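# Unload three sand cores from mould onto plywood boards

## Task

Remove three sand cores from the mould and set them on the plywood boards next to it, then release them: the long core with the rounded nose, plus both upright bladed cores standing in the mould half on the robot's right. The remaining two cores must stay upright in the mould.

## Robot and tools

Robot: two six-joint arms with parallel grippers, left_arm and right_arm. Each arm's joints, always listed base to gripper, are waist, shoulder, elbow, wrist pitch, wrist yaw, wrist roll. Stated ranges in rad: waist -2.618..3.054, shoulder 0.000..3.142, elbow 0.000..3.142, wrist pitch -1.571..1.571, wrist yaw -1.571..1.571, wrist roll -2.094..2.094. True ends may differ by up to 0.059 rad either way.

Frames: the scene frame has its origin on the table surface halfway between the nominal arm bases, +z up, +x outward over the table, and left_arm on the +y side (arm names do not match image sides). Calibrated bases: left_arm at (+0.031, +0.345, 0) m, quat_wxyz (+1.000, 0, 0, +0.008); right_arm at (+0.030, -0.335, 0) m, quat_wxyz (+1.000, 0, 0, -0.014). Hand positions, orientations, velocities and carried-camera poses are reported in that arm's own base frame; the table is in the scene frame. The gripper's fingers point along its +z and close along its y; end_effector_position is between the pads, about 1 cm short of the tips. Printed hand poses can be wrong by a few cm, worse at long reach.

Cameras: cam_left_wrist and cam_right_wrist, both 896x504, on the wrists. A two-camera stand sits on the floor behind the arms.

Row format (used by execute_actions and move): one flat list of 14 numbers for both arms together, each in [-1, 1]: left waist, shoulder, elbow, wrist pitch, wrist yaw, wrist roll, left opening, then the same seven for right_arm. Always give all 14 even if one arm is idle. The six joint values per arm are scaled offsets, not poses: they add to that arm's Joint targets as they stood when the action (or move) began, never to the preceding row. Scale: 1.0 equals 2.224 rad for waist, shoulder and elbow, and 8.485 rad for the three wrist joints. Sending 0 re-commands the current targets. The opening is absolute: +1 fully open, -1 closed; in between, fingers go to where grip_measured equals your number. Re-send the present opening to keep a gripper unchanged, since 0 means half open.

execute_actions: actions is a list of actions; each action is up to 15 rows, one per 1/30 s step; fewer rows means the final row is held for the remaining steps. Repeating the same offset in a later action moves further. An action asking a joint more than 0.059 rad beyond its range is rejected for both arms; a malformed action, or a first action failing that check, voids the whole call. An empty list just returns state and images. cameras selects images: omit/null/["all"] for all, [] for none; unknown names void the call.

move: target is one row or a list of up to 15 rows, all offsets counted from the same starting Joint targets. Joints move together along a planned path lasting 0.5 to 10 s, with no collision avoidance. speed is the peak rad/s of the joint travelling farthest (0.01 to 12.57, default 0.5), one value or one per target. blend (rad) rounds corners of a list. opening_speed (0.2 or more, per second on the -1..1 scale) makes the fingers change gradually; use it when closing on cores so they are not crushed. blocking=false returns after about 0.5 s while the move continues. Finger changes in later targets of a list wait until everything is at rest there. The result ends with a move: line such as done, off_target (resting over 0.035 rad from target), moving, held or fault, and limits=held if steps were withheld. done does not prove contact or a grasp.

wait: seconds 0 to 10, holding last commands (a running move continues). stop: brakes a running move. zoom_image: camera (cam_left_wrist or cam_right_wrist) and region [x0, y0, x1, y1] in pixels from the top-left, at most 504 by 504, on the latest image. finished_scene: scene is the current scene's number; call nothing after it.

Result lines: Joint positions and Joint velocities give each arm's six joints (rad, rad/s) then finger-pad gap (m; 0.094 open). Joint targets is the base for your next offsets. Tool commands shows present gripper commands. grip_measured is the opening on the command scale; it reads slightly wide when empty and somewhat narrower than a squeezed part, so it does not reveal first contact. grip_effort_nm is motor effort (negative closing), not pad force. Joint torques include gravity and have offsets; joints 1 to 3 wrap at ±28 N m. "joint sent to its limit" means a joint was clamped at its real end; "joint command not followed" means the clearance check altered targets. Velocities "within noise" means the arm is still. MOTOR HOT appears at 75 °C; at 90 °C an OVER-TEMPERATURE FAULT folds and disables that arm; at 100 °C it goes limp.

Limits on motion: per step each target stays within 0.339 rad (big joints) or 2.2 rad (wrist) of the measured angle, and targets implying a hand jump over 200 mm are scaled back, so big motions span several actions. If an arm is pushing on something, command targets back past its measured positions to relieve it.

Avoid: dropping cores or letting one fall far or off the table, releasing a part still moving, fast impacts with the mould or table, hard pushes, any contact between the two arms (including one gripper closing on the other's fingers), loads on the camera cables, and long holds of heavy loads or stretched poses that heat motors. Cores can be nudged briefly by outside disturbances. Release by commanding an opening well above grip_measured once the core rests on the boards.

Each tool is called after "Emit:" by a JSON object that holds its "op" and its "data".

## Session

Emit:
{"op": "execute_actions", "data": {"actions": []}}

Scene clock: 0.00 s.
left_arm: end_effector_position=(+0.3628, -0.0246, +0.2018) grip_measured=+1.000 grip_effort_nm=n/a end_effector_quat_wxyz=(+0.567, -0.059, +0.819, -0.064) | right_arm: end_effector_position=(+0.3464, +0.0128, +0.2780) grip_measured=+1.000 grip_effort_nm=n/a end_effector_quat_wxyz=(+0.512, -0.227, +0.829, +0.002)
Joint positions: left_arm=[-0.096 1.023 0.565 0.102 -0.051 -0.204 0.094] | right_arm=[-0.157 1.051 1.019 -0.506 -0.374 -0.477 0.094]
Joint velocities: within noise
Joint torques (N m): no reading
Heat: left arm: 32 °C; right arm: 36 °C.
Joint targets: left_arm=[-0.096 1.015 0.574 0.108 -0.052 -0.203] | right_arm=[-0.157 1.043 1.031 -0.504 -0.378 -0.476]
Tool commands: left_gripper/opening=+1.0 right_gripper/opening=+1.0

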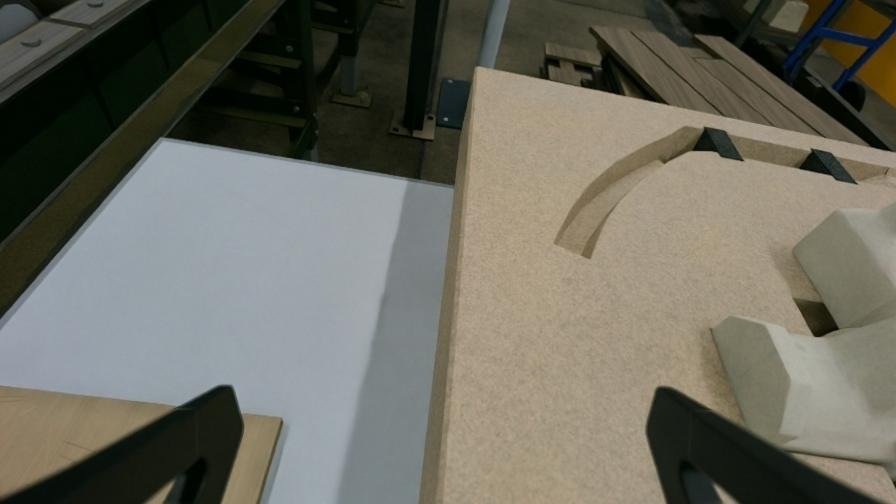

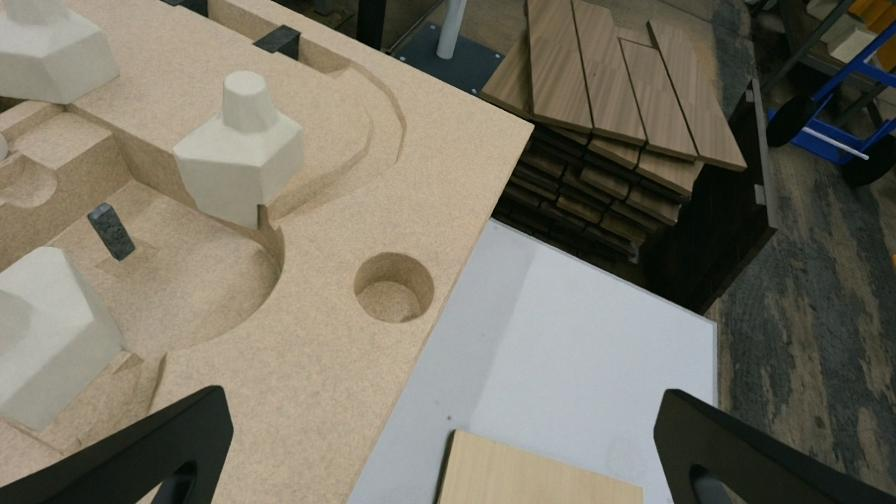

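Emit:
{"op": "move", "data": {"target": [-0.1817,0.1731,0.5724,-0.1833,0.0061,0.0239,1,0.2954,0.1605,0.3669,-0.1111,0.0445,0.0561,1], "speed": 0.8}}

Scene clock: 22.90 s.
left_arm: end_effector_position=(+0.2688, -0.1420, +0.3243) grip_measured=+1.000 grip_effort_nm=0.037 end_effector_quat_wxyz=(+0.271, +0.231, +0.932, -0.066) | right_arm: end_effector_position=(+0.2680, +0.1469, +0.3229) grip_measured=+1.000 grip_effort_nm=0.027 end_effector_quat_wxyz=(+0.270, -0.240, +0.930, +0.070)
Joint positions: left_arm=[-0.493 1.391 1.826 -1.44 -0.007 -0.006 0.094] | right_arm=[0.494 1.393 1.82 -1.433 -0.006 -0.008 0.094]
Joint velocities: within noise
Joint torques (N m): left_arm=[-0.36 -2.89 5.98 1.4 0.11 0.02] | right_arm=[0.5 -3.02 6.91 0.84 0.07 0.07]
Heat: left arm: 35 °C; right arm: 38 °C.
Joint targets: left_arm=[-0.500 1.400 1.847 -1.447 0.000 0.000] | right_arm=[0.500 1.400 1.847 -1.447 0.000 0.000]
move: done

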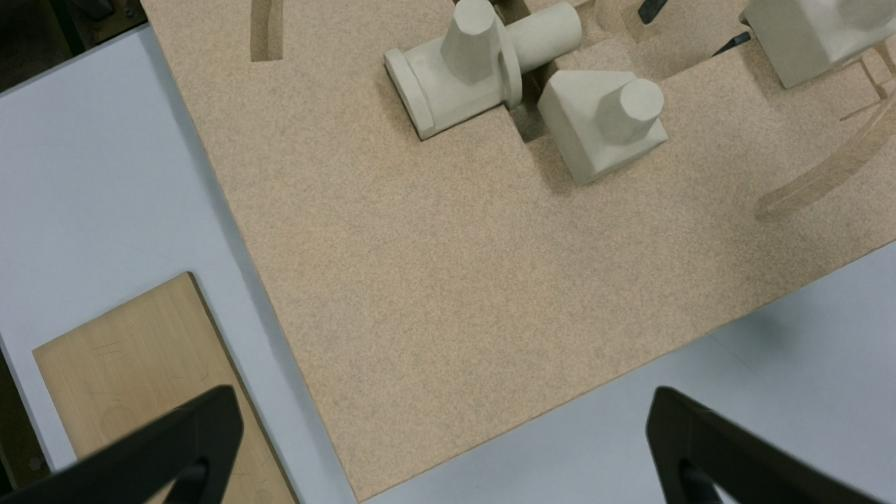

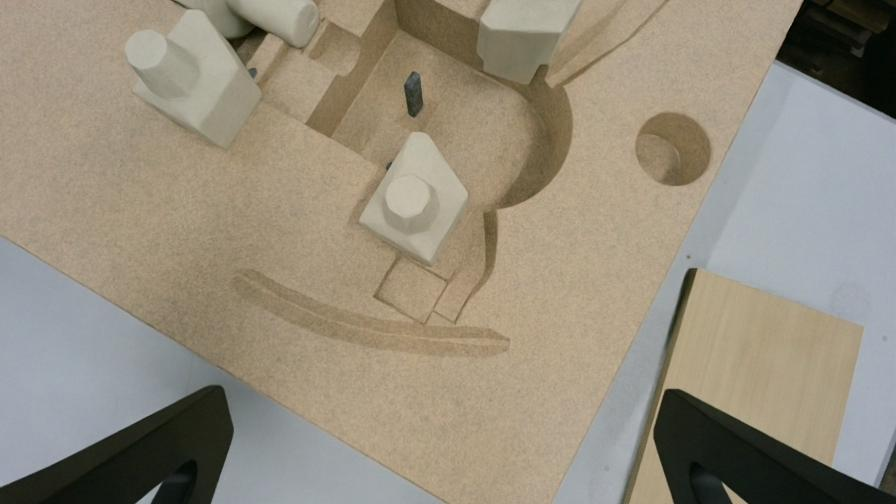

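Emit:
{"op": "move", "data": {"target": [-0.05,0,0,0.0530,0,0,1,0,0,0,0.0530,0,0,1], "speed": 0.8}}

Emit:
{"op": "zoom_image", "data": {"camera": "cam_left_wrist", "region": [392, 0, 896, 300]}}

Emit:
{"op": "zoom_image", "data": {"camera": "cam_right_wrist", "region": [0, 0, 504, 300]}}

Scene clock: 30.43 s.
left_arm: end_effector_position=(+0.3134, -0.2142, +0.3988) grip_measured=+1.000 grip_effort_nm=0.037 end_effector_quat_wxyz=(+0.455, +0.258, +0.841, -0.141) | right_arm: end_effector_position=(+0.3331, +0.1818, +0.3946) grip_measured=+1.000 grip_effort_nm=0.027 end_effector_quat_wxyz=(+0.456, -0.220, +0.855, +0.116)
Joint positions: left_arm=[-0.605 1.391 1.826 -1.013 -0.006 -0.006 0.094] | right_arm=[0.494 1.393 1.82 -1.019 -0.006 -0.008 0.094]
Joint velocities: within noise
Joint torques (N m): left_arm=[-0.44 -3.25 6.39 2.17 0.08 0] | right_arm=[0.5 -3.41 7.3 1.55 0.03 0.04]
Heat: left arm: 35 °C; right arm: 38 °C.
Joint targets: left_arm=[-0.611 1.400 1.847 -0.998 0.000 0.000] | right_arm=[0.500 1.400 1.847 -0.997 -0.001 0.000]
move: done

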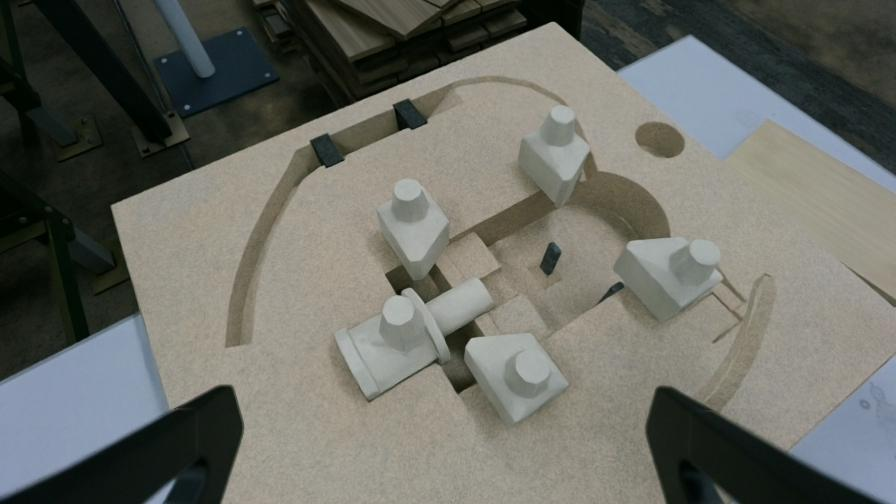

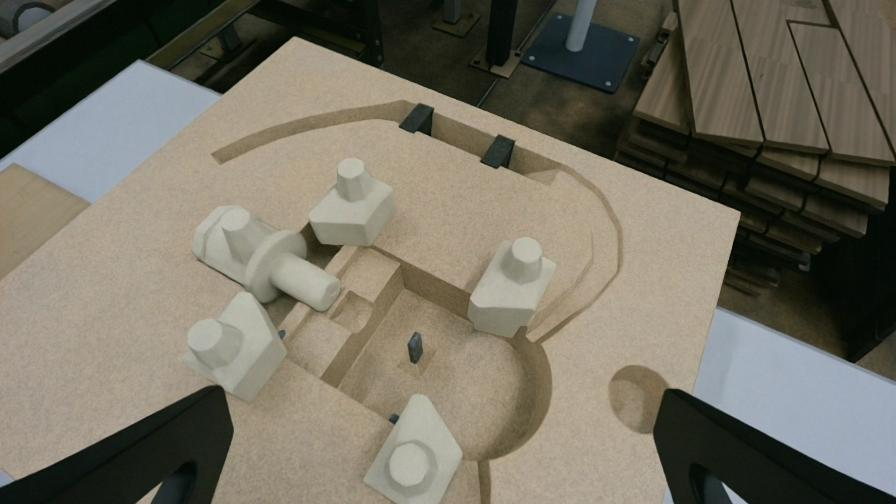

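Scaled by 1.000.

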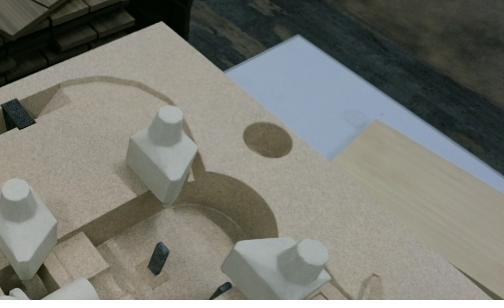

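Scaled by 1.000.

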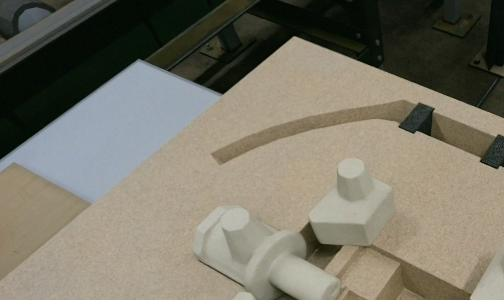

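Emit:
{"op": "move", "data": {"target": [0.0364,0.2366,0.0263,0.0022,0,0,1,0.0229,0.1322,-0.0815,-0.0206,0,0,1], "speed": 0.6}}

Scene clock: 70.37 s.
left_arm: end_effector_position=(+0.4197, -0.2464, +0.1991) grip_measured=+1.000 grip_effort_nm=0.032 end_effector_quat_wxyz=(+0.255, +0.252, +0.931, -0.068) | right_arm: end_effector_position=(+0.3350, +0.2055, +0.2018) grip_measured=+1.000 grip_effort_nm=0.027 end_effector_quat_wxyz=(+0.184, -0.268, +0.944, +0.053)
Joint positions: left_arm=[-0.535 1.926 1.88 -0.991 -0.005 -0.006 0.094] | right_arm=[0.545 1.694 1.668 -1.159 -0.005 -0.007 0.094]
Joint velocities: within noise
Joint torques (N m): left_arm=[0.29 -8.88 7.32 1.57 0.07 0.01] | right_arm=[0.53 -6.9 5.49 0.58 0.03 0.05]
Heat: left arm: 38 °C; right arm: 42 °C.
Joint targets: left_arm=[-0.530 1.926 1.906 -0.979 0.000 0.000] | right_arm=[0.551 1.694 1.666 -1.172 -0.001 0.000]
move: done

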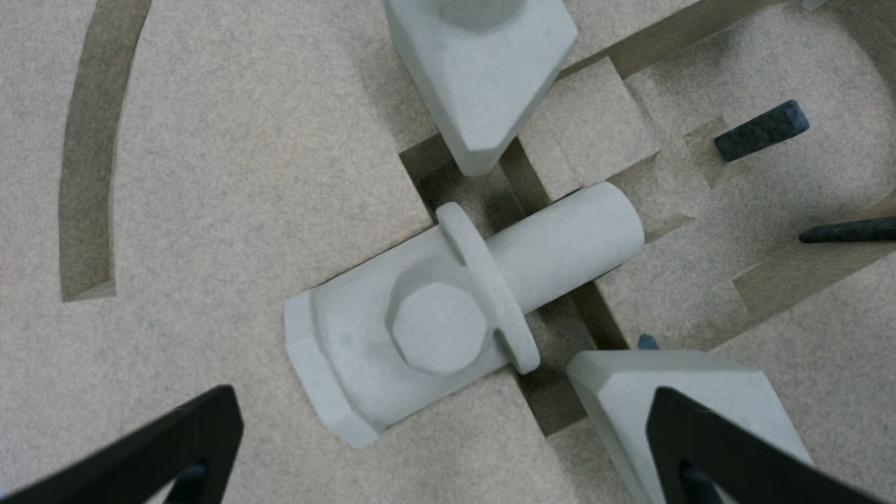

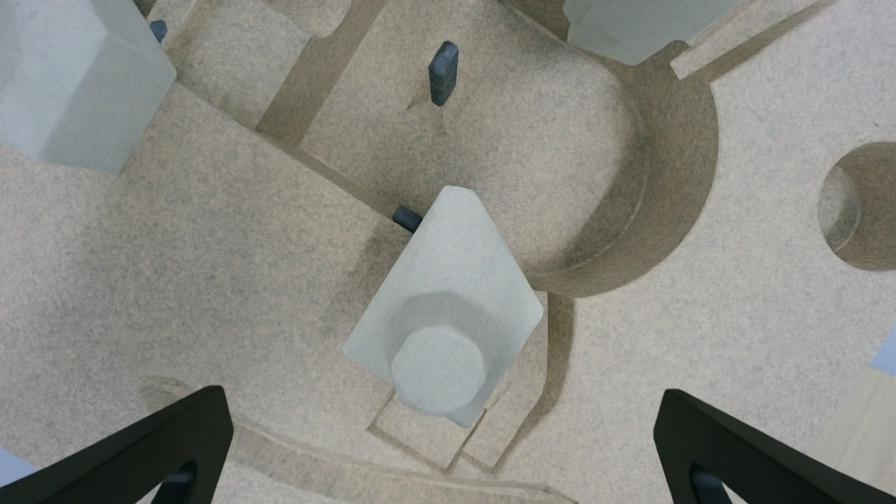

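Emit:
{"op": "move", "data": {"target": [0,0,0,0,0,0,1,-0.0005,0.0724,0.0091,-0.0070,0,0,1], "speed": 0.3}}

Scene clock: 81.83 s.
left_arm: end_effector_position=(+0.4197, -0.2464, +0.1991) grip_measured=+1.000 grip_effort_nm=0.032 end_effector_quat_wxyz=(+0.255, +0.252, +0.931, -0.068) | right_arm: end_effector_position=(+0.3300, +0.2024, +0.1404) grip_measured=+1.000 grip_effort_nm=0.022 end_effector_quat_wxyz=(+0.082, -0.272, +0.958, +0.025)
Joint positions: left_arm=[-0.535 1.926 1.88 -0.991 -0.005 -0.006 0.094] | right_arm=[0.545 1.849 1.668 -1.217 -0.005 -0.007 0.094]
Joint velocities: within noise
Joint torques (N m): left_arm=[0.38 -8.94 7.25 1.56 0.09 0.01] | right_arm=[0.38 -7.43 6.87 0.25 0.03 0.04]
Heat: left arm: 37 °C; right arm: 39 °C.
Joint targets: left_arm=[-0.530 1.926 1.906 -0.979 0.000 0.000] | right_arm=[0.550 1.855 1.686 -1.232 -0.001 0.000]
move: done

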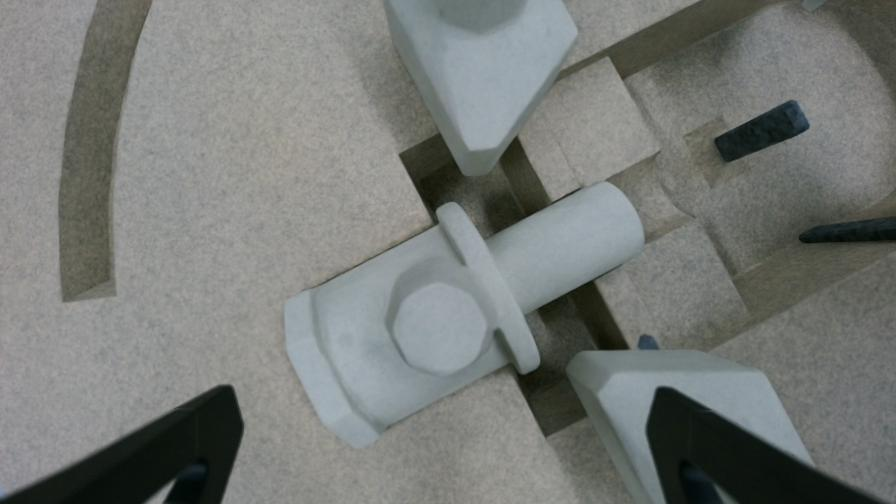

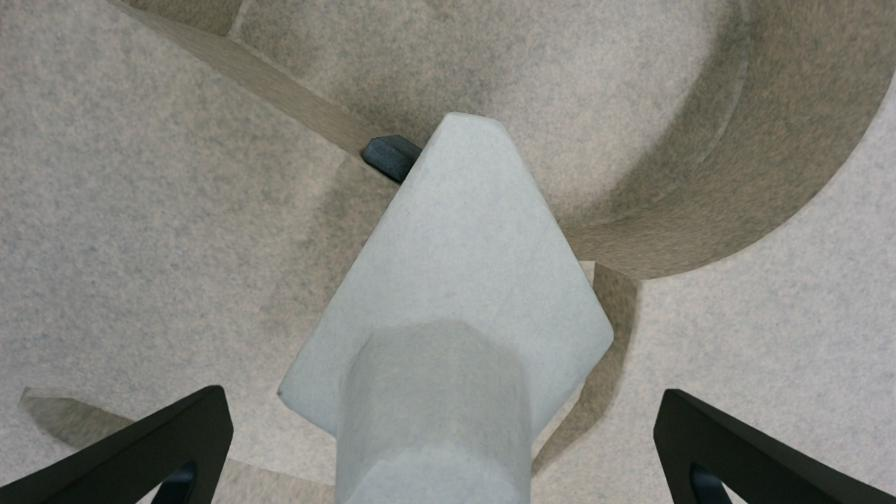

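Emit:
{"op": "move", "data": {"target": [0,0,0,0,0,0,1,0,0,0,0,0,0,-0.5], "opening_speed": 0.6, "cameras": ["cam_right_wrist"]}}

Scene clock: 87.07 s.
left_arm: end_effector_position=(+0.4197, -0.2464, +0.1991) grip_measured=+1.000 grip_effort_nm=0.022 end_effector_quat_wxyz=(+0.255, +0.252, +0.931, -0.068) | right_arm: end_effector_position=(+0.3258, +0.2035, +0.1466) grip_measured=-0.312 grip_effort_nm=-0.994 end_effector_quat_wxyz=(+0.078, -0.268, +0.960, +0.030)
Joint positions: left_arm=[-0.535 1.926 1.88 -0.991 -0.005 -0.006 0.094] | right_arm=[0.548 1.844 1.687 -1.246 -0.016 0.006 0.032]
Joint velocities: within noise
Joint torques (N m): left_arm=[0.35 -8.95 7.36 1.55 0.09 0.03] | right_arm=[0.14 -6.98 5.35 0.53 0.13 -0.09]
Heat: left arm: 37 °C; right arm: 38 °C.
Joint targets: left_arm=[-0.530 1.926 1.906 -0.979 0.000 0.000] | right_arm=[0.550 1.855 1.686 -1.232 -0.001 0.000]
move: done
Images, in order (width x height): cam_right_wrist 896x504.

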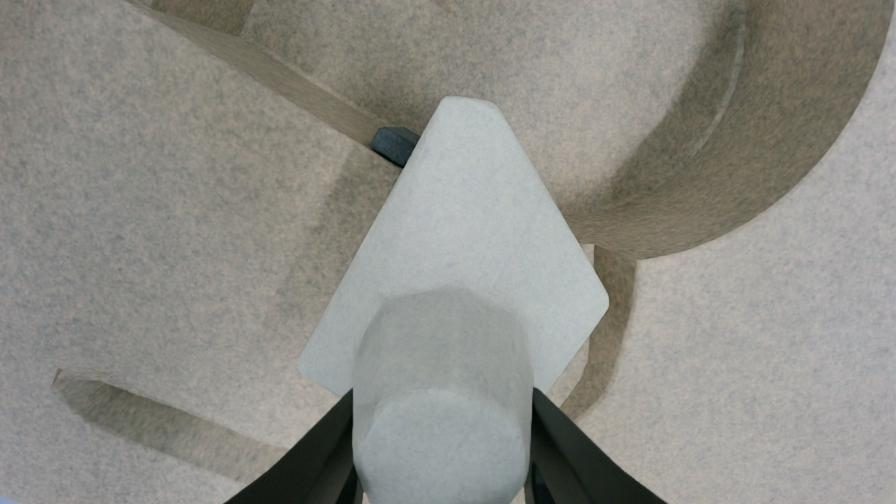

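Emit:
{"op": "move", "data": {"target": [[0,0,0,0,0,0,1,0,0.0067,0.0755,-0.0179,0,0,-0.5],[0,0,0,0,0,0,1,0,0.0286,0.1707,-0.0316,0,0,-0.5]], "speed": 0.25, "blend": 0.05}}

Scene clock: 94.33 s.
left_arm: end_effector_position=(+0.4197, -0.2464, +0.1991) grip_measured=+1.000 grip_effort_nm=0.032 end_effector_quat_wxyz=(+0.255, +0.252, +0.931, -0.068) | right_arm: end_effector_position=(+0.3312, +0.2050, +0.2061) grip_measured=-0.324 grip_effort_nm=-1.004 end_effector_quat_wxyz=(+0.082, -0.267, +0.960, +0.027)
Joint positions: left_arm=[-0.535 1.926 1.88 -0.991 -0.005 -0.006 0.094] | right_arm=[0.548 1.916 2.024 -1.505 -0.007 0.007 0.032]
Joint velocities: within noise
Joint torques (N m): left_arm=[0.5 -8.91 7.39 1.56 0.08 0.01] | right_arm=[0.13 -7.94 8.49 0.43 0.05 -0.11]
Heat: left arm: 38 °C; right arm: 38 °C.
Joint targets: left_arm=[-0.530 1.926 1.906 -0.979 0.000 0.000] | right_arm=[0.550 1.919 2.066 -1.500 -0.001 0.000]
move: off_target (right_arm); right_arm: the elbow is farthest, 0.042 rad from its target

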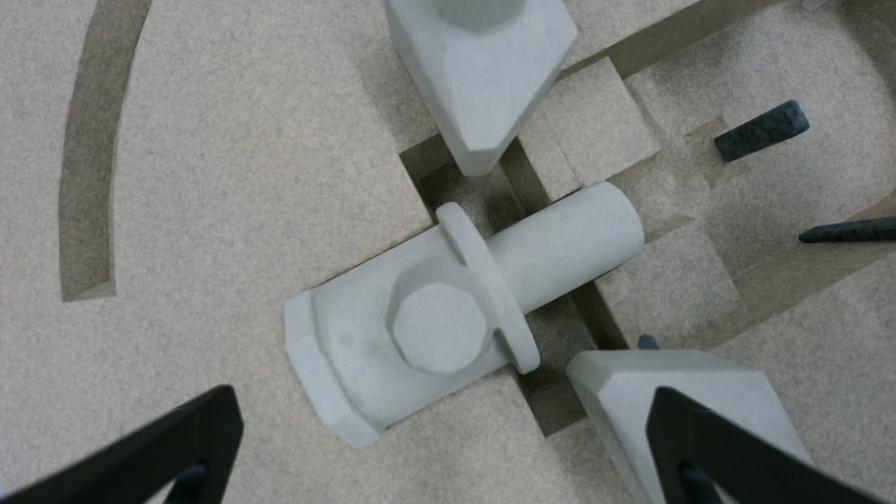

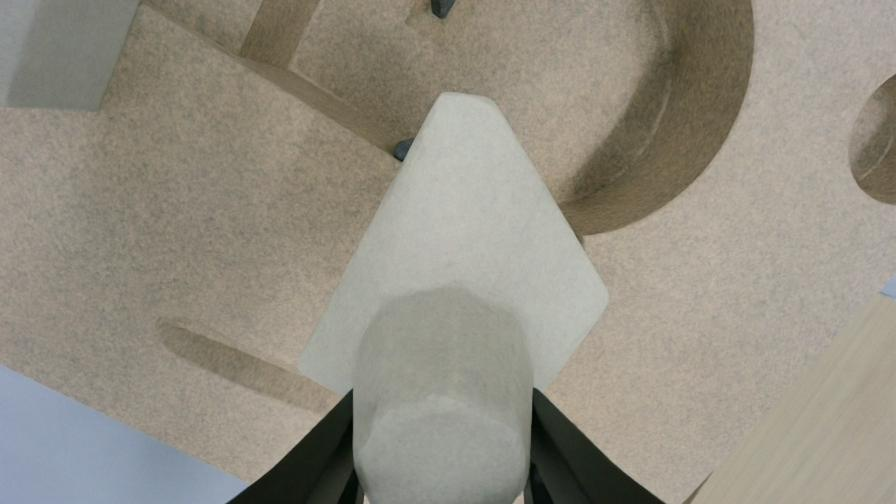

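Emit:
{"op": "move", "data": {"target": [-0.009,-0.2365,-0.0265,0.0211,0,0,1,0,0,0,0,0,0,-0.5], "speed": 0.6, "cameras": ["cam_left_wrist"]}}

Emit:
{"op": "zoom_image", "data": {"camera": "cam_left_wrist", "region": [500, 100, 896, 350]}}

Scene clock: 100.10 s.
left_arm: end_effector_position=(+0.3473, -0.2071, +0.4521) grip_measured=+1.000 grip_effort_nm=0.027 end_effector_quat_wxyz=(+0.549, +0.217, +0.793, -0.152) | right_arm: end_effector_position=(+0.3310, +0.2048, +0.2060) grip_measured=-0.324 grip_effort_nm=-0.999 end_effector_quat_wxyz=(+0.082, -0.267, +0.960, +0.027)
Joint positions: left_arm=[-0.543 1.402 1.854 -0.811 -0.005 -0.006 0.094] | right_arm=[0.548 1.916 2.024 -1.506 -0.007 0.007 0.032]
Joint velocities: within noise
Joint torques (N m): left_arm=[-0.54 -4.15 4.05 2.28 0.08 0.03] | right_arm=[0.14 -7.94 8.5 0.44 0.04 -0.12]
Heat: left arm: 38 °C; right arm: 37 °C.
Joint targets: left_arm=[-0.550 1.400 1.847 -0.800 0.000 0.000] | right_arm=[0.550 1.919 2.066 -1.500 -0.001 0.000]
move: off_target (right_arm); right_arm: the elbow is farthest, 0.042 rad from its target
Images, in order (width x height): cam_left_wrist 896x504.

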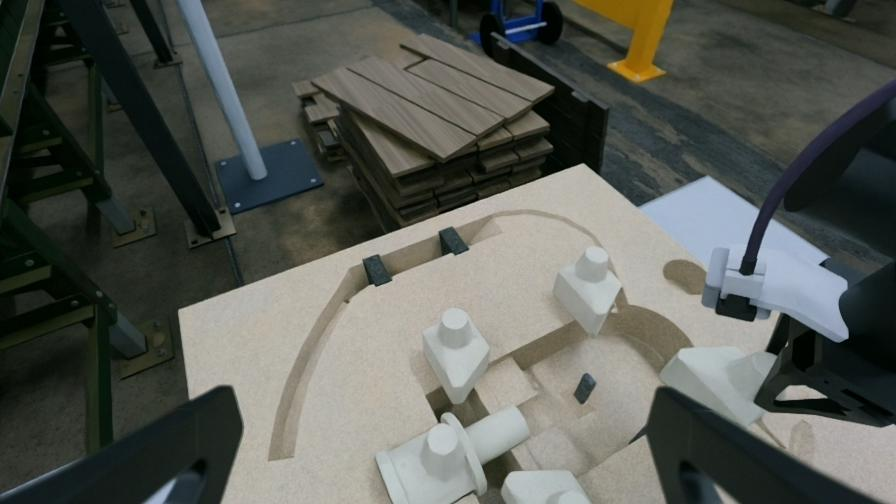

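Scaled by 1.273.

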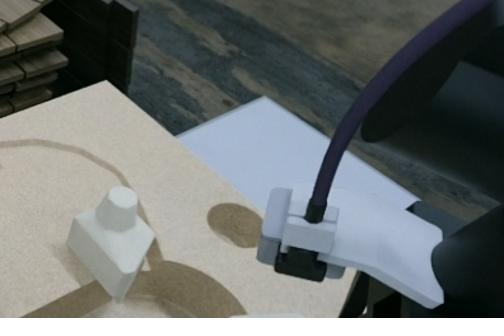

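Emit:
{"op": "move", "data": {"target": [0,0,0,0,0.0471,0,1,0,0,0,0,0,0,-0.5], "speed": 0.8, "cameras": ["cam_left_wrist"]}}

Emit:
{"op": "zoom_image", "data": {"camera": "cam_left_wrist", "region": [400, 200, 800, 480]}}

Scene clock: 104.43 s.
left_arm: end_effector_position=(+0.3008, -0.2599, +0.4568) grip_measured=+1.000 grip_effort_nm=0.037 end_effector_quat_wxyz=(+0.495, +0.320, +0.748, -0.304) | right_arm: end_effector_position=(+0.3309, +0.2047, +0.2060) grip_measured=-0.324 grip_effort_nm=-1.004 end_effector_quat_wxyz=(+0.081, -0.267, +0.960, +0.026)
Joint positions: left_arm=[-0.543 1.402 1.854 -0.811 0.388 -0.006 0.094] | right_arm=[0.548 1.916 2.024 -1.507 -0.006 0.007 0.032]
Joint velocities: within noise
Joint torques (N m): left_arm=[-0.59 -4.18 3.96 2.24 0.22 0] | right_arm=[0.12 -7.94 8.49 0.44 0.05 -0.11]
Heat: left arm: 37 °C; right arm: 37 °C.
Joint targets: left_arm=[-0.550 1.400 1.847 -0.800 0.400 0.000] | right_arm=[0.550 1.919 2.066 -1.500 0.000 0.000]
move: off_target (right_arm); right_arm: the elbow is farthest, 0.042 rad from its target
Images, in order (width x height): cam_left_wrist 896x504.

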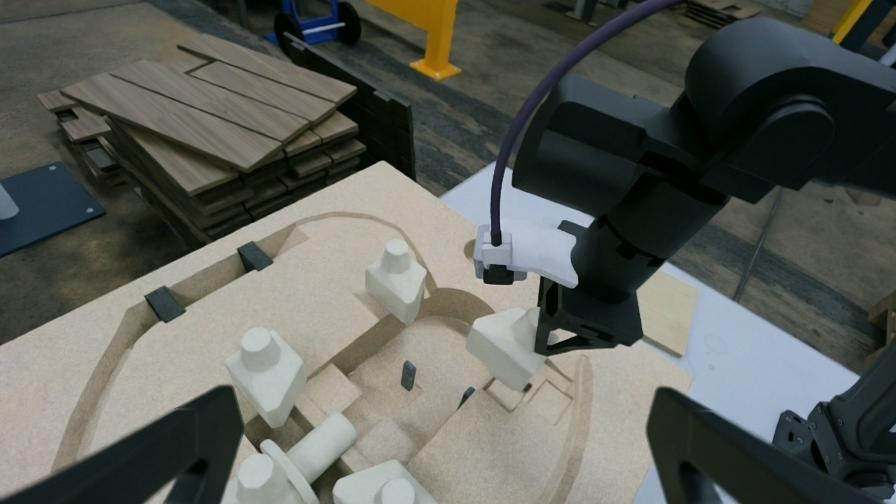

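Scaled by 1.260.

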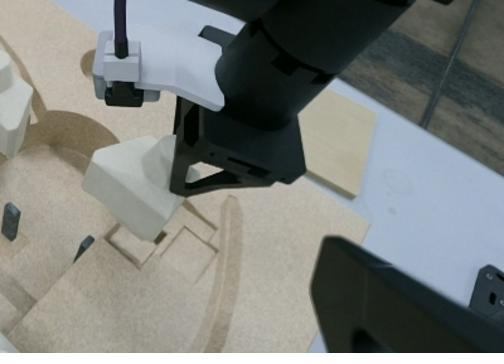

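Emit:
{"op": "move", "data": {"target": [0,0,0,0,0,0,1,-0.157,0,0,0.03,-0.1,0,-0.5], "speed": 0.5, "cameras": ["cam_left_wrist","cam_right_wrist"]}}

Emit:
{"op": "zoom_image", "data": {"camera": "cam_left_wrist", "region": [450, 200, 700, 400]}}

Scene clock: 115.60 s.
left_arm: end_effector_position=(+0.3007, -0.2600, +0.4568) grip_measured=+1.000 grip_effort_nm=0.027 end_effector_quat_wxyz=(+0.495, +0.320, +0.748, -0.304) | right_arm: end_effector_position=(+0.3857, +0.2100, +0.2692) grip_measured=-0.324 grip_effort_nm=-1.004 end_effector_quat_wxyz=(+0.135, -0.160, +0.896, +0.392)
Joint positions: left_arm=[-0.543 1.402 1.854 -0.811 0.389 -0.006 0.094] | right_arm=[0.202 1.916 2.024 -1.297 -0.785 0.007 0.032]
Joint velocities: within noise
Joint torques (N m): left_arm=[-0.53 -4.08 4 2.24 0.25 0.02] | right_arm=[-0.08 -8.16 8.73 1.13 -0.95 -0.11]
Heat: left arm: 38 °C; right arm: 38 °C.
Joint targets: left_arm=[-0.550 1.400 1.847 -0.800 0.400 0.000] | right_arm=[0.200 1.919 2.066 -1.245 -0.849 0.000]
move: off_target (right_arm); right_arm: the wrist yaw is farthest, 0.063 rad from its target

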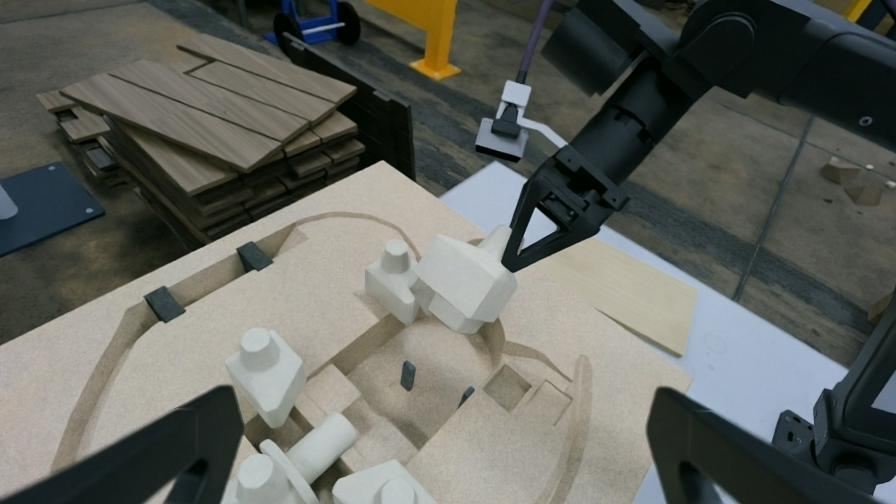

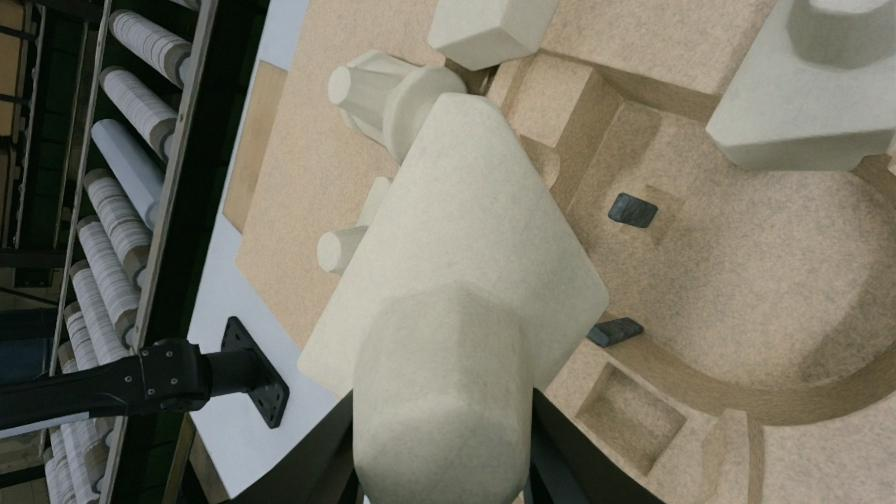

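Scaled by 2.016.

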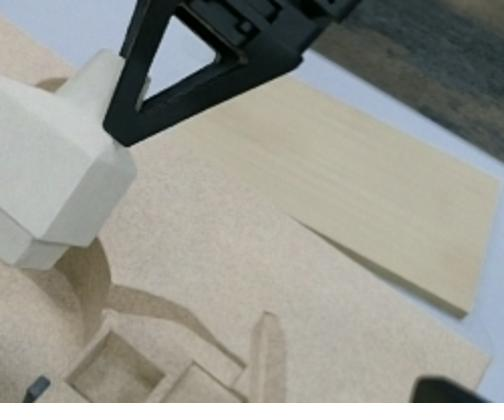

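Emit:
{"op": "move", "data": {"target": [0,0,0,0,0,0,1,-0.2923,-0.0665,-0.1331,-0.0181,0.1001,0,-0.5], "speed": 0.5}}

Emit:
{"op": "zoom_image", "data": {"camera": "cam_left_wrist", "region": [500, 180, 800, 400]}}

Scene clock: 139.17 s.
left_arm: end_effector_position=(+0.3007, -0.2600, +0.4568) grip_measured=+1.000 grip_effort_nm=0.032 end_effector_quat_wxyz=(+0.495, +0.320, +0.748, -0.304) | right_arm: end_effector_position=(+0.3267, -0.1568, +0.1706) grip_measured=-0.324 grip_effort_nm=-1.004 end_effector_quat_wxyz=(+0.055, +0.228, +0.972, -0.009)
Joint positions: left_arm=[-0.543 1.402 1.854 -0.811 0.389 -0.006 0.094] | right_arm=[-0.453 1.825 1.767 -1.401 -0.006 0.007 0.032]
Joint velocities: within noise
Joint torques (N m): left_arm=[-0.5 -4.11 4.01 2.22 0.22 0] | right_arm=[0.34 -12.04 5.42 0.31 0.06 -0.17]
Heat: left arm: 40 °C; right arm: 41 °C.
Joint targets: left_arm=[-0.550 1.400 1.847 -0.800 0.399 0.000] | right_arm=[-0.450 1.771 1.770 -1.399 0.000 0.000]
move: off_target (right_arm); right_arm: the shoulder is farthest, 0.054 rad from its target

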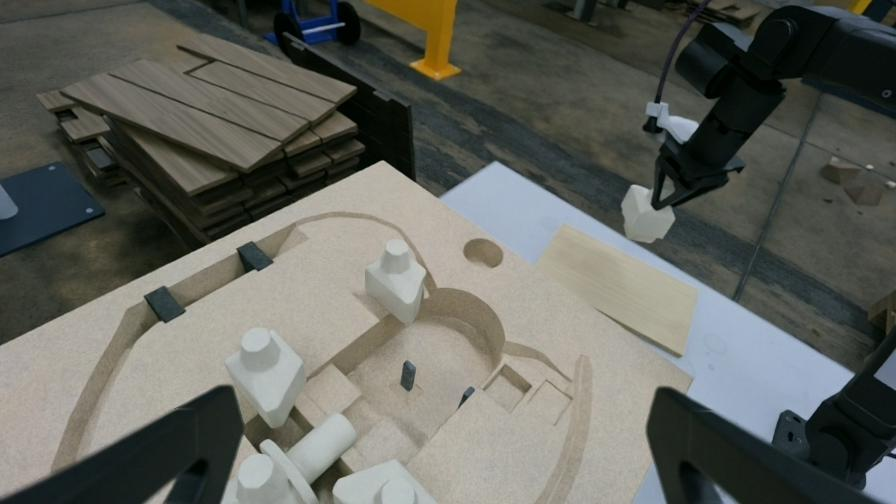

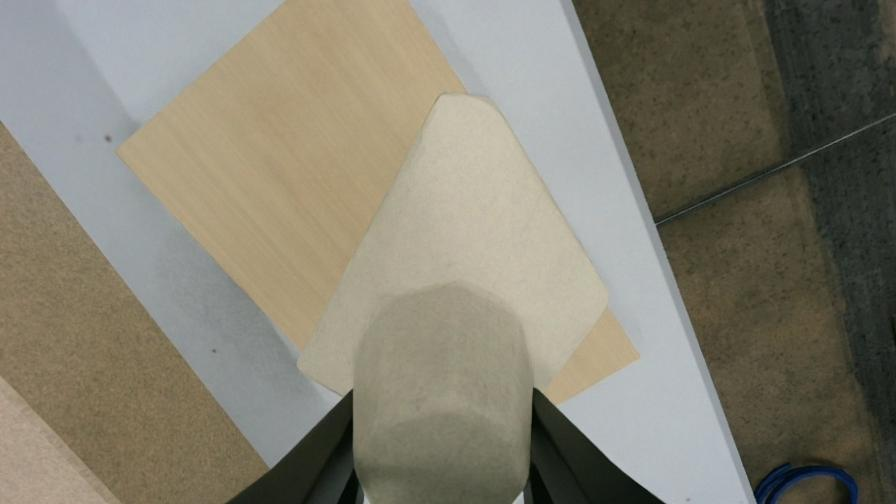

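Scaled by 1.680.

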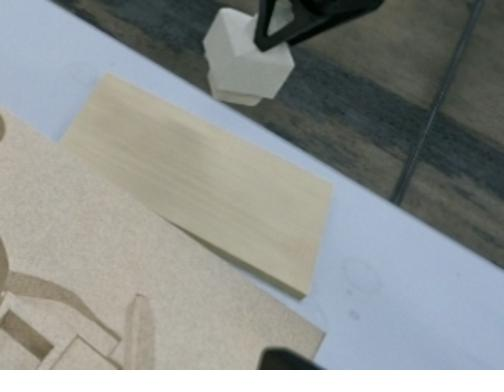

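Emit:
{"op": "move", "data": {"target": [0,0,0,0,0,0,1,0.0612,0.0279,-0.0914,0.0313,0,0,-0.5], "speed": 0.4}}

Emit:
{"op": "zoom_image", "data": {"camera": "cam_left_wrist", "region": [500, 180, 800, 400]}}

Scene clock: 159.07 s.
left_arm: end_effector_position=(+0.3006, -0.2601, +0.4568) grip_measured=+1.000 grip_effort_nm=0.027 end_effector_quat_wxyz=(+0.495, +0.320, +0.748, -0.304) | right_arm: end_effector_position=(+0.3547, -0.1148, +0.1155) grip_measured=-0.324 grip_effort_nm=-1.004 end_effector_quat_wxyz=(+0.062, +0.161, +0.985, -0.009)
Joint positions: left_arm=[-0.543 1.402 1.854 -0.811 0.39 -0.006 0.094] | right_arm=[-0.316 1.837 1.561 -1.169 -0.001 0.007 0.032]
Joint velocities: within noise
Joint torques (N m): left_arm=[-0.57 -4.08 3.99 2.22 0.22 -0.01] | right_arm=[0.24 -8.09 5.78 0.65 0.01 -0.12]
Heat: left arm: 41 °C; right arm: 49 °C.
Joint targets: left_arm=[-0.550 1.400 1.847 -0.800 0.400 0.000] | right_arm=[-0.314 1.833 1.566 -1.133 0.000 0.000]
move: done

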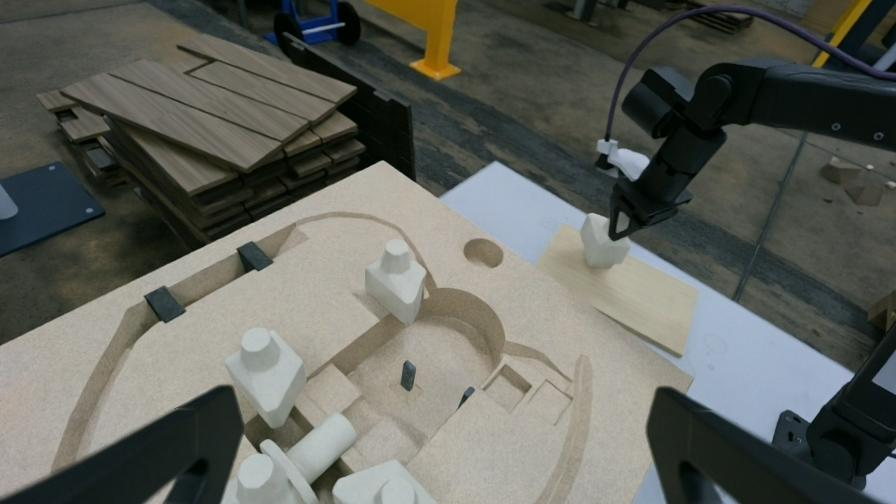

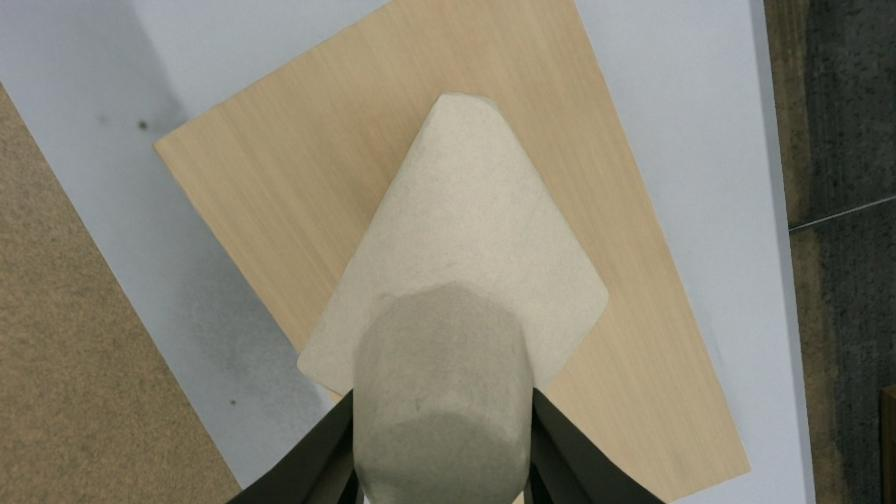

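Scaled by 1.680.

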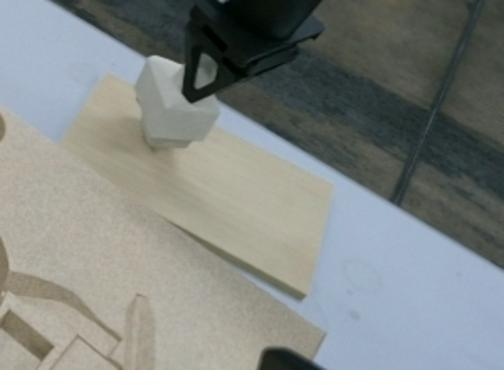

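Emit:
{"op": "move", "data": {"target": [0,0,0,0,0,0,1,0,0.0087,-0.0696,0.0240,0,0,-0.5], "speed": 0.15, "cameras": ["cam_left_wrist"]}}

Emit:
{"op": "zoom_image", "data": {"camera": "cam_left_wrist", "region": [520, 180, 720, 330]}}

Scene clock: 163.50 s.
left_arm: end_effector_position=(+0.3006, -0.2601, +0.4568) grip_measured=+1.000 grip_effort_nm=0.032 end_effector_quat_wxyz=(+0.495, +0.320, +0.748, -0.304) | right_arm: end_effector_position=(+0.3556, -0.1137, +0.1044) grip_measured=-0.324 grip_effort_nm=-1.004 end_effector_quat_wxyz=(+0.086, +0.158, +0.984, -0.014)
Joint positions: left_arm=[-0.543 1.402 1.854 -0.811 0.39 -0.006 0.094] | right_arm=[-0.312 1.797 1.459 -1.059 0.001 0.007 0.032]
Joint velocities: within noise
Joint torques (N m): left_arm=[-0.51 -4.15 3.96 2.24 0.23 -0.02] | right_arm=[-0.2 -3.19 1.99 1.61 0 -0.11]
Heat: left arm: 41 °C; right arm: 47 °C.
Joint targets: left_arm=[-0.550 1.400 1.847 -0.800 0.400 0.000] | right_arm=[-0.314 1.853 1.412 -0.930 0.000 0.000]
move: off_target (right_arm); right_arm: the wrist pitch is farthest, 0.129 rad from its target
Images, in order (width x height): cam_left_wrist 896x504.

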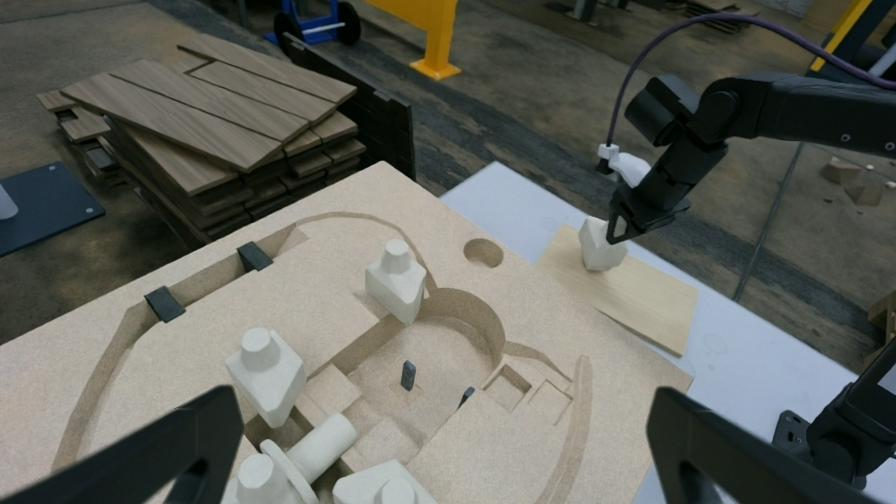

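Scaled by 2.520.

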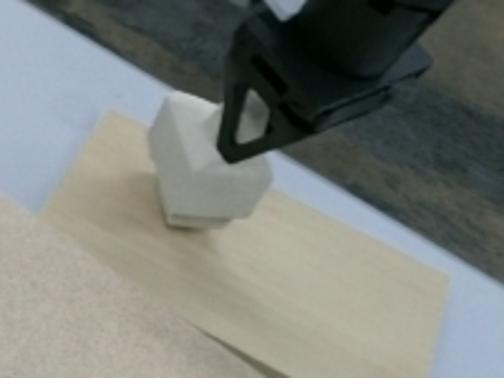

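Emit:
{"op": "move", "data": {"target": [[0,0,0,0,0,0,1,0,-0.0238,0.0283,-0.0165,0,0,-0.5]], "speed": 0.2, "cameras": []}}

Emit:
{"op": "move", "data": {"target": [0,0,0,0,0,0,1,0,0,0,0,0,0,0.3], "opening_speed": 0.5}}

Emit:
{"op": "zoom_image", "data": {"camera": "cam_left_wrist", "region": [520, 180, 720, 330]}}

Scene clock: 167.77 s.
left_arm: end_effector_position=(+0.3006, -0.2601, +0.4568) grip_measured=+1.000 grip_effort_nm=0.032 end_effector_quat_wxyz=(+0.495, +0.320, +0.748, -0.304) | right_arm: end_effector_position=(+0.3508, -0.1122, +0.1054) grip_measured=-0.325 grip_effort_nm=-1.004 end_effector_quat_wxyz=(+0.077, +0.158, +0.984, -0.013)
Joint positions: left_arm=[-0.543 1.402 1.854 -0.811 0.39 -0.006 0.094] | right_arm=[-0.311 1.794 1.462 -1.083 0.002 0.007 0.032]
Joint velocities: within noise
Joint torques (N m): left_arm=[-0.54 -4.14 3.96 2.25 0.21 0.02] | right_arm=[-0.18 -7.01 6.38 0.49 -0.02 -0.12]
Heat: left arm: 41 °C; right arm: 44 °C.
Joint targets: left_arm=[-0.550 1.400 1.847 -0.800 0.400 0.000] | right_arm=[-0.313 1.800 1.475 -1.070 0.000 0.000]
move: done
No camera images: "cameras" was empty.

Scene clock: 169.57 s.
left_arm: end_effector_position=(+0.3006, -0.2601, +0.4568) grip_measured=+1.000 grip_effort_nm=0.027 end_effector_quat_wxyz=(+0.495, +0.320, +0.748, -0.304) | right_arm: end_effector_position=(+0.3506, -0.1108, +0.1053) grip_measured=+0.297 grip_effort_nm=0.173 end_effector_quat_wxyz=(+0.076, +0.157, +0.985, -0.009)
Joint positions: left_arm=[-0.543 1.402 1.854 -0.811 0.39 -0.006 0.094] | right_arm=[-0.311 1.794 1.462 -1.085 -0.006 0.004 0.061]
Joint velocities: within noise
Joint torques (N m): left_arm=[-0.62 -4.11 4.03 2.24 0.25 0.03] | right_arm=[-0.18 -7.01 6.39 0.5 0.05 -0.09]
Heat: left arm: 41 °C; right arm: 43 °C.
Joint targets: left_arm=[-0.550 1.400 1.847 -0.800 0.400 0.000] | right_arm=[-0.313 1.800 1.475 -1.069 0.000 0.000]
move: done

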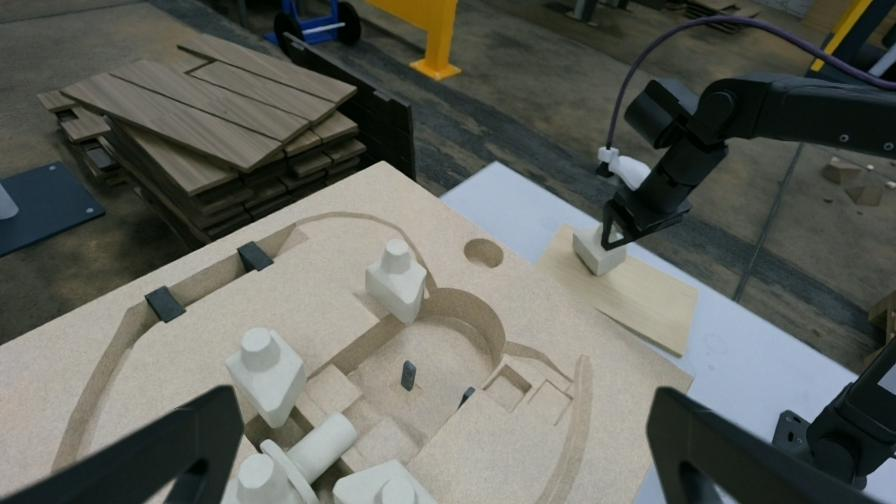

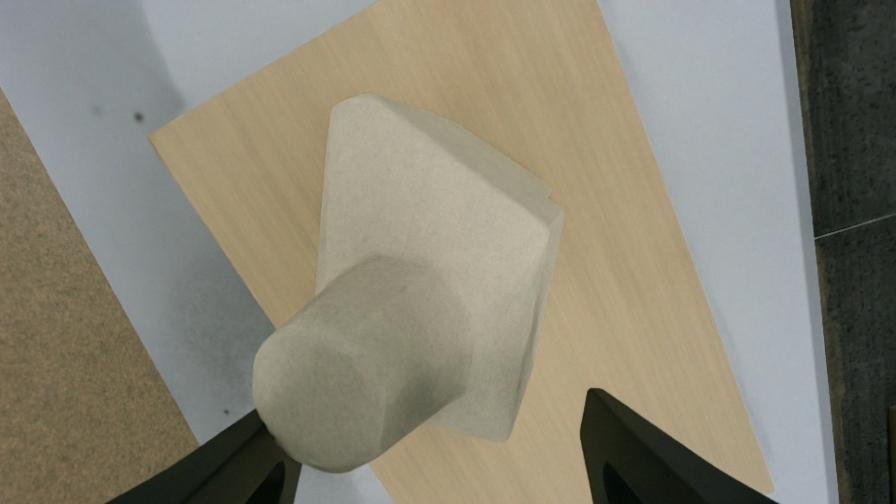

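Scaled by 2.520.

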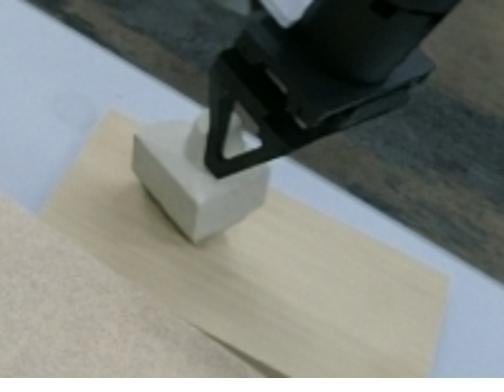

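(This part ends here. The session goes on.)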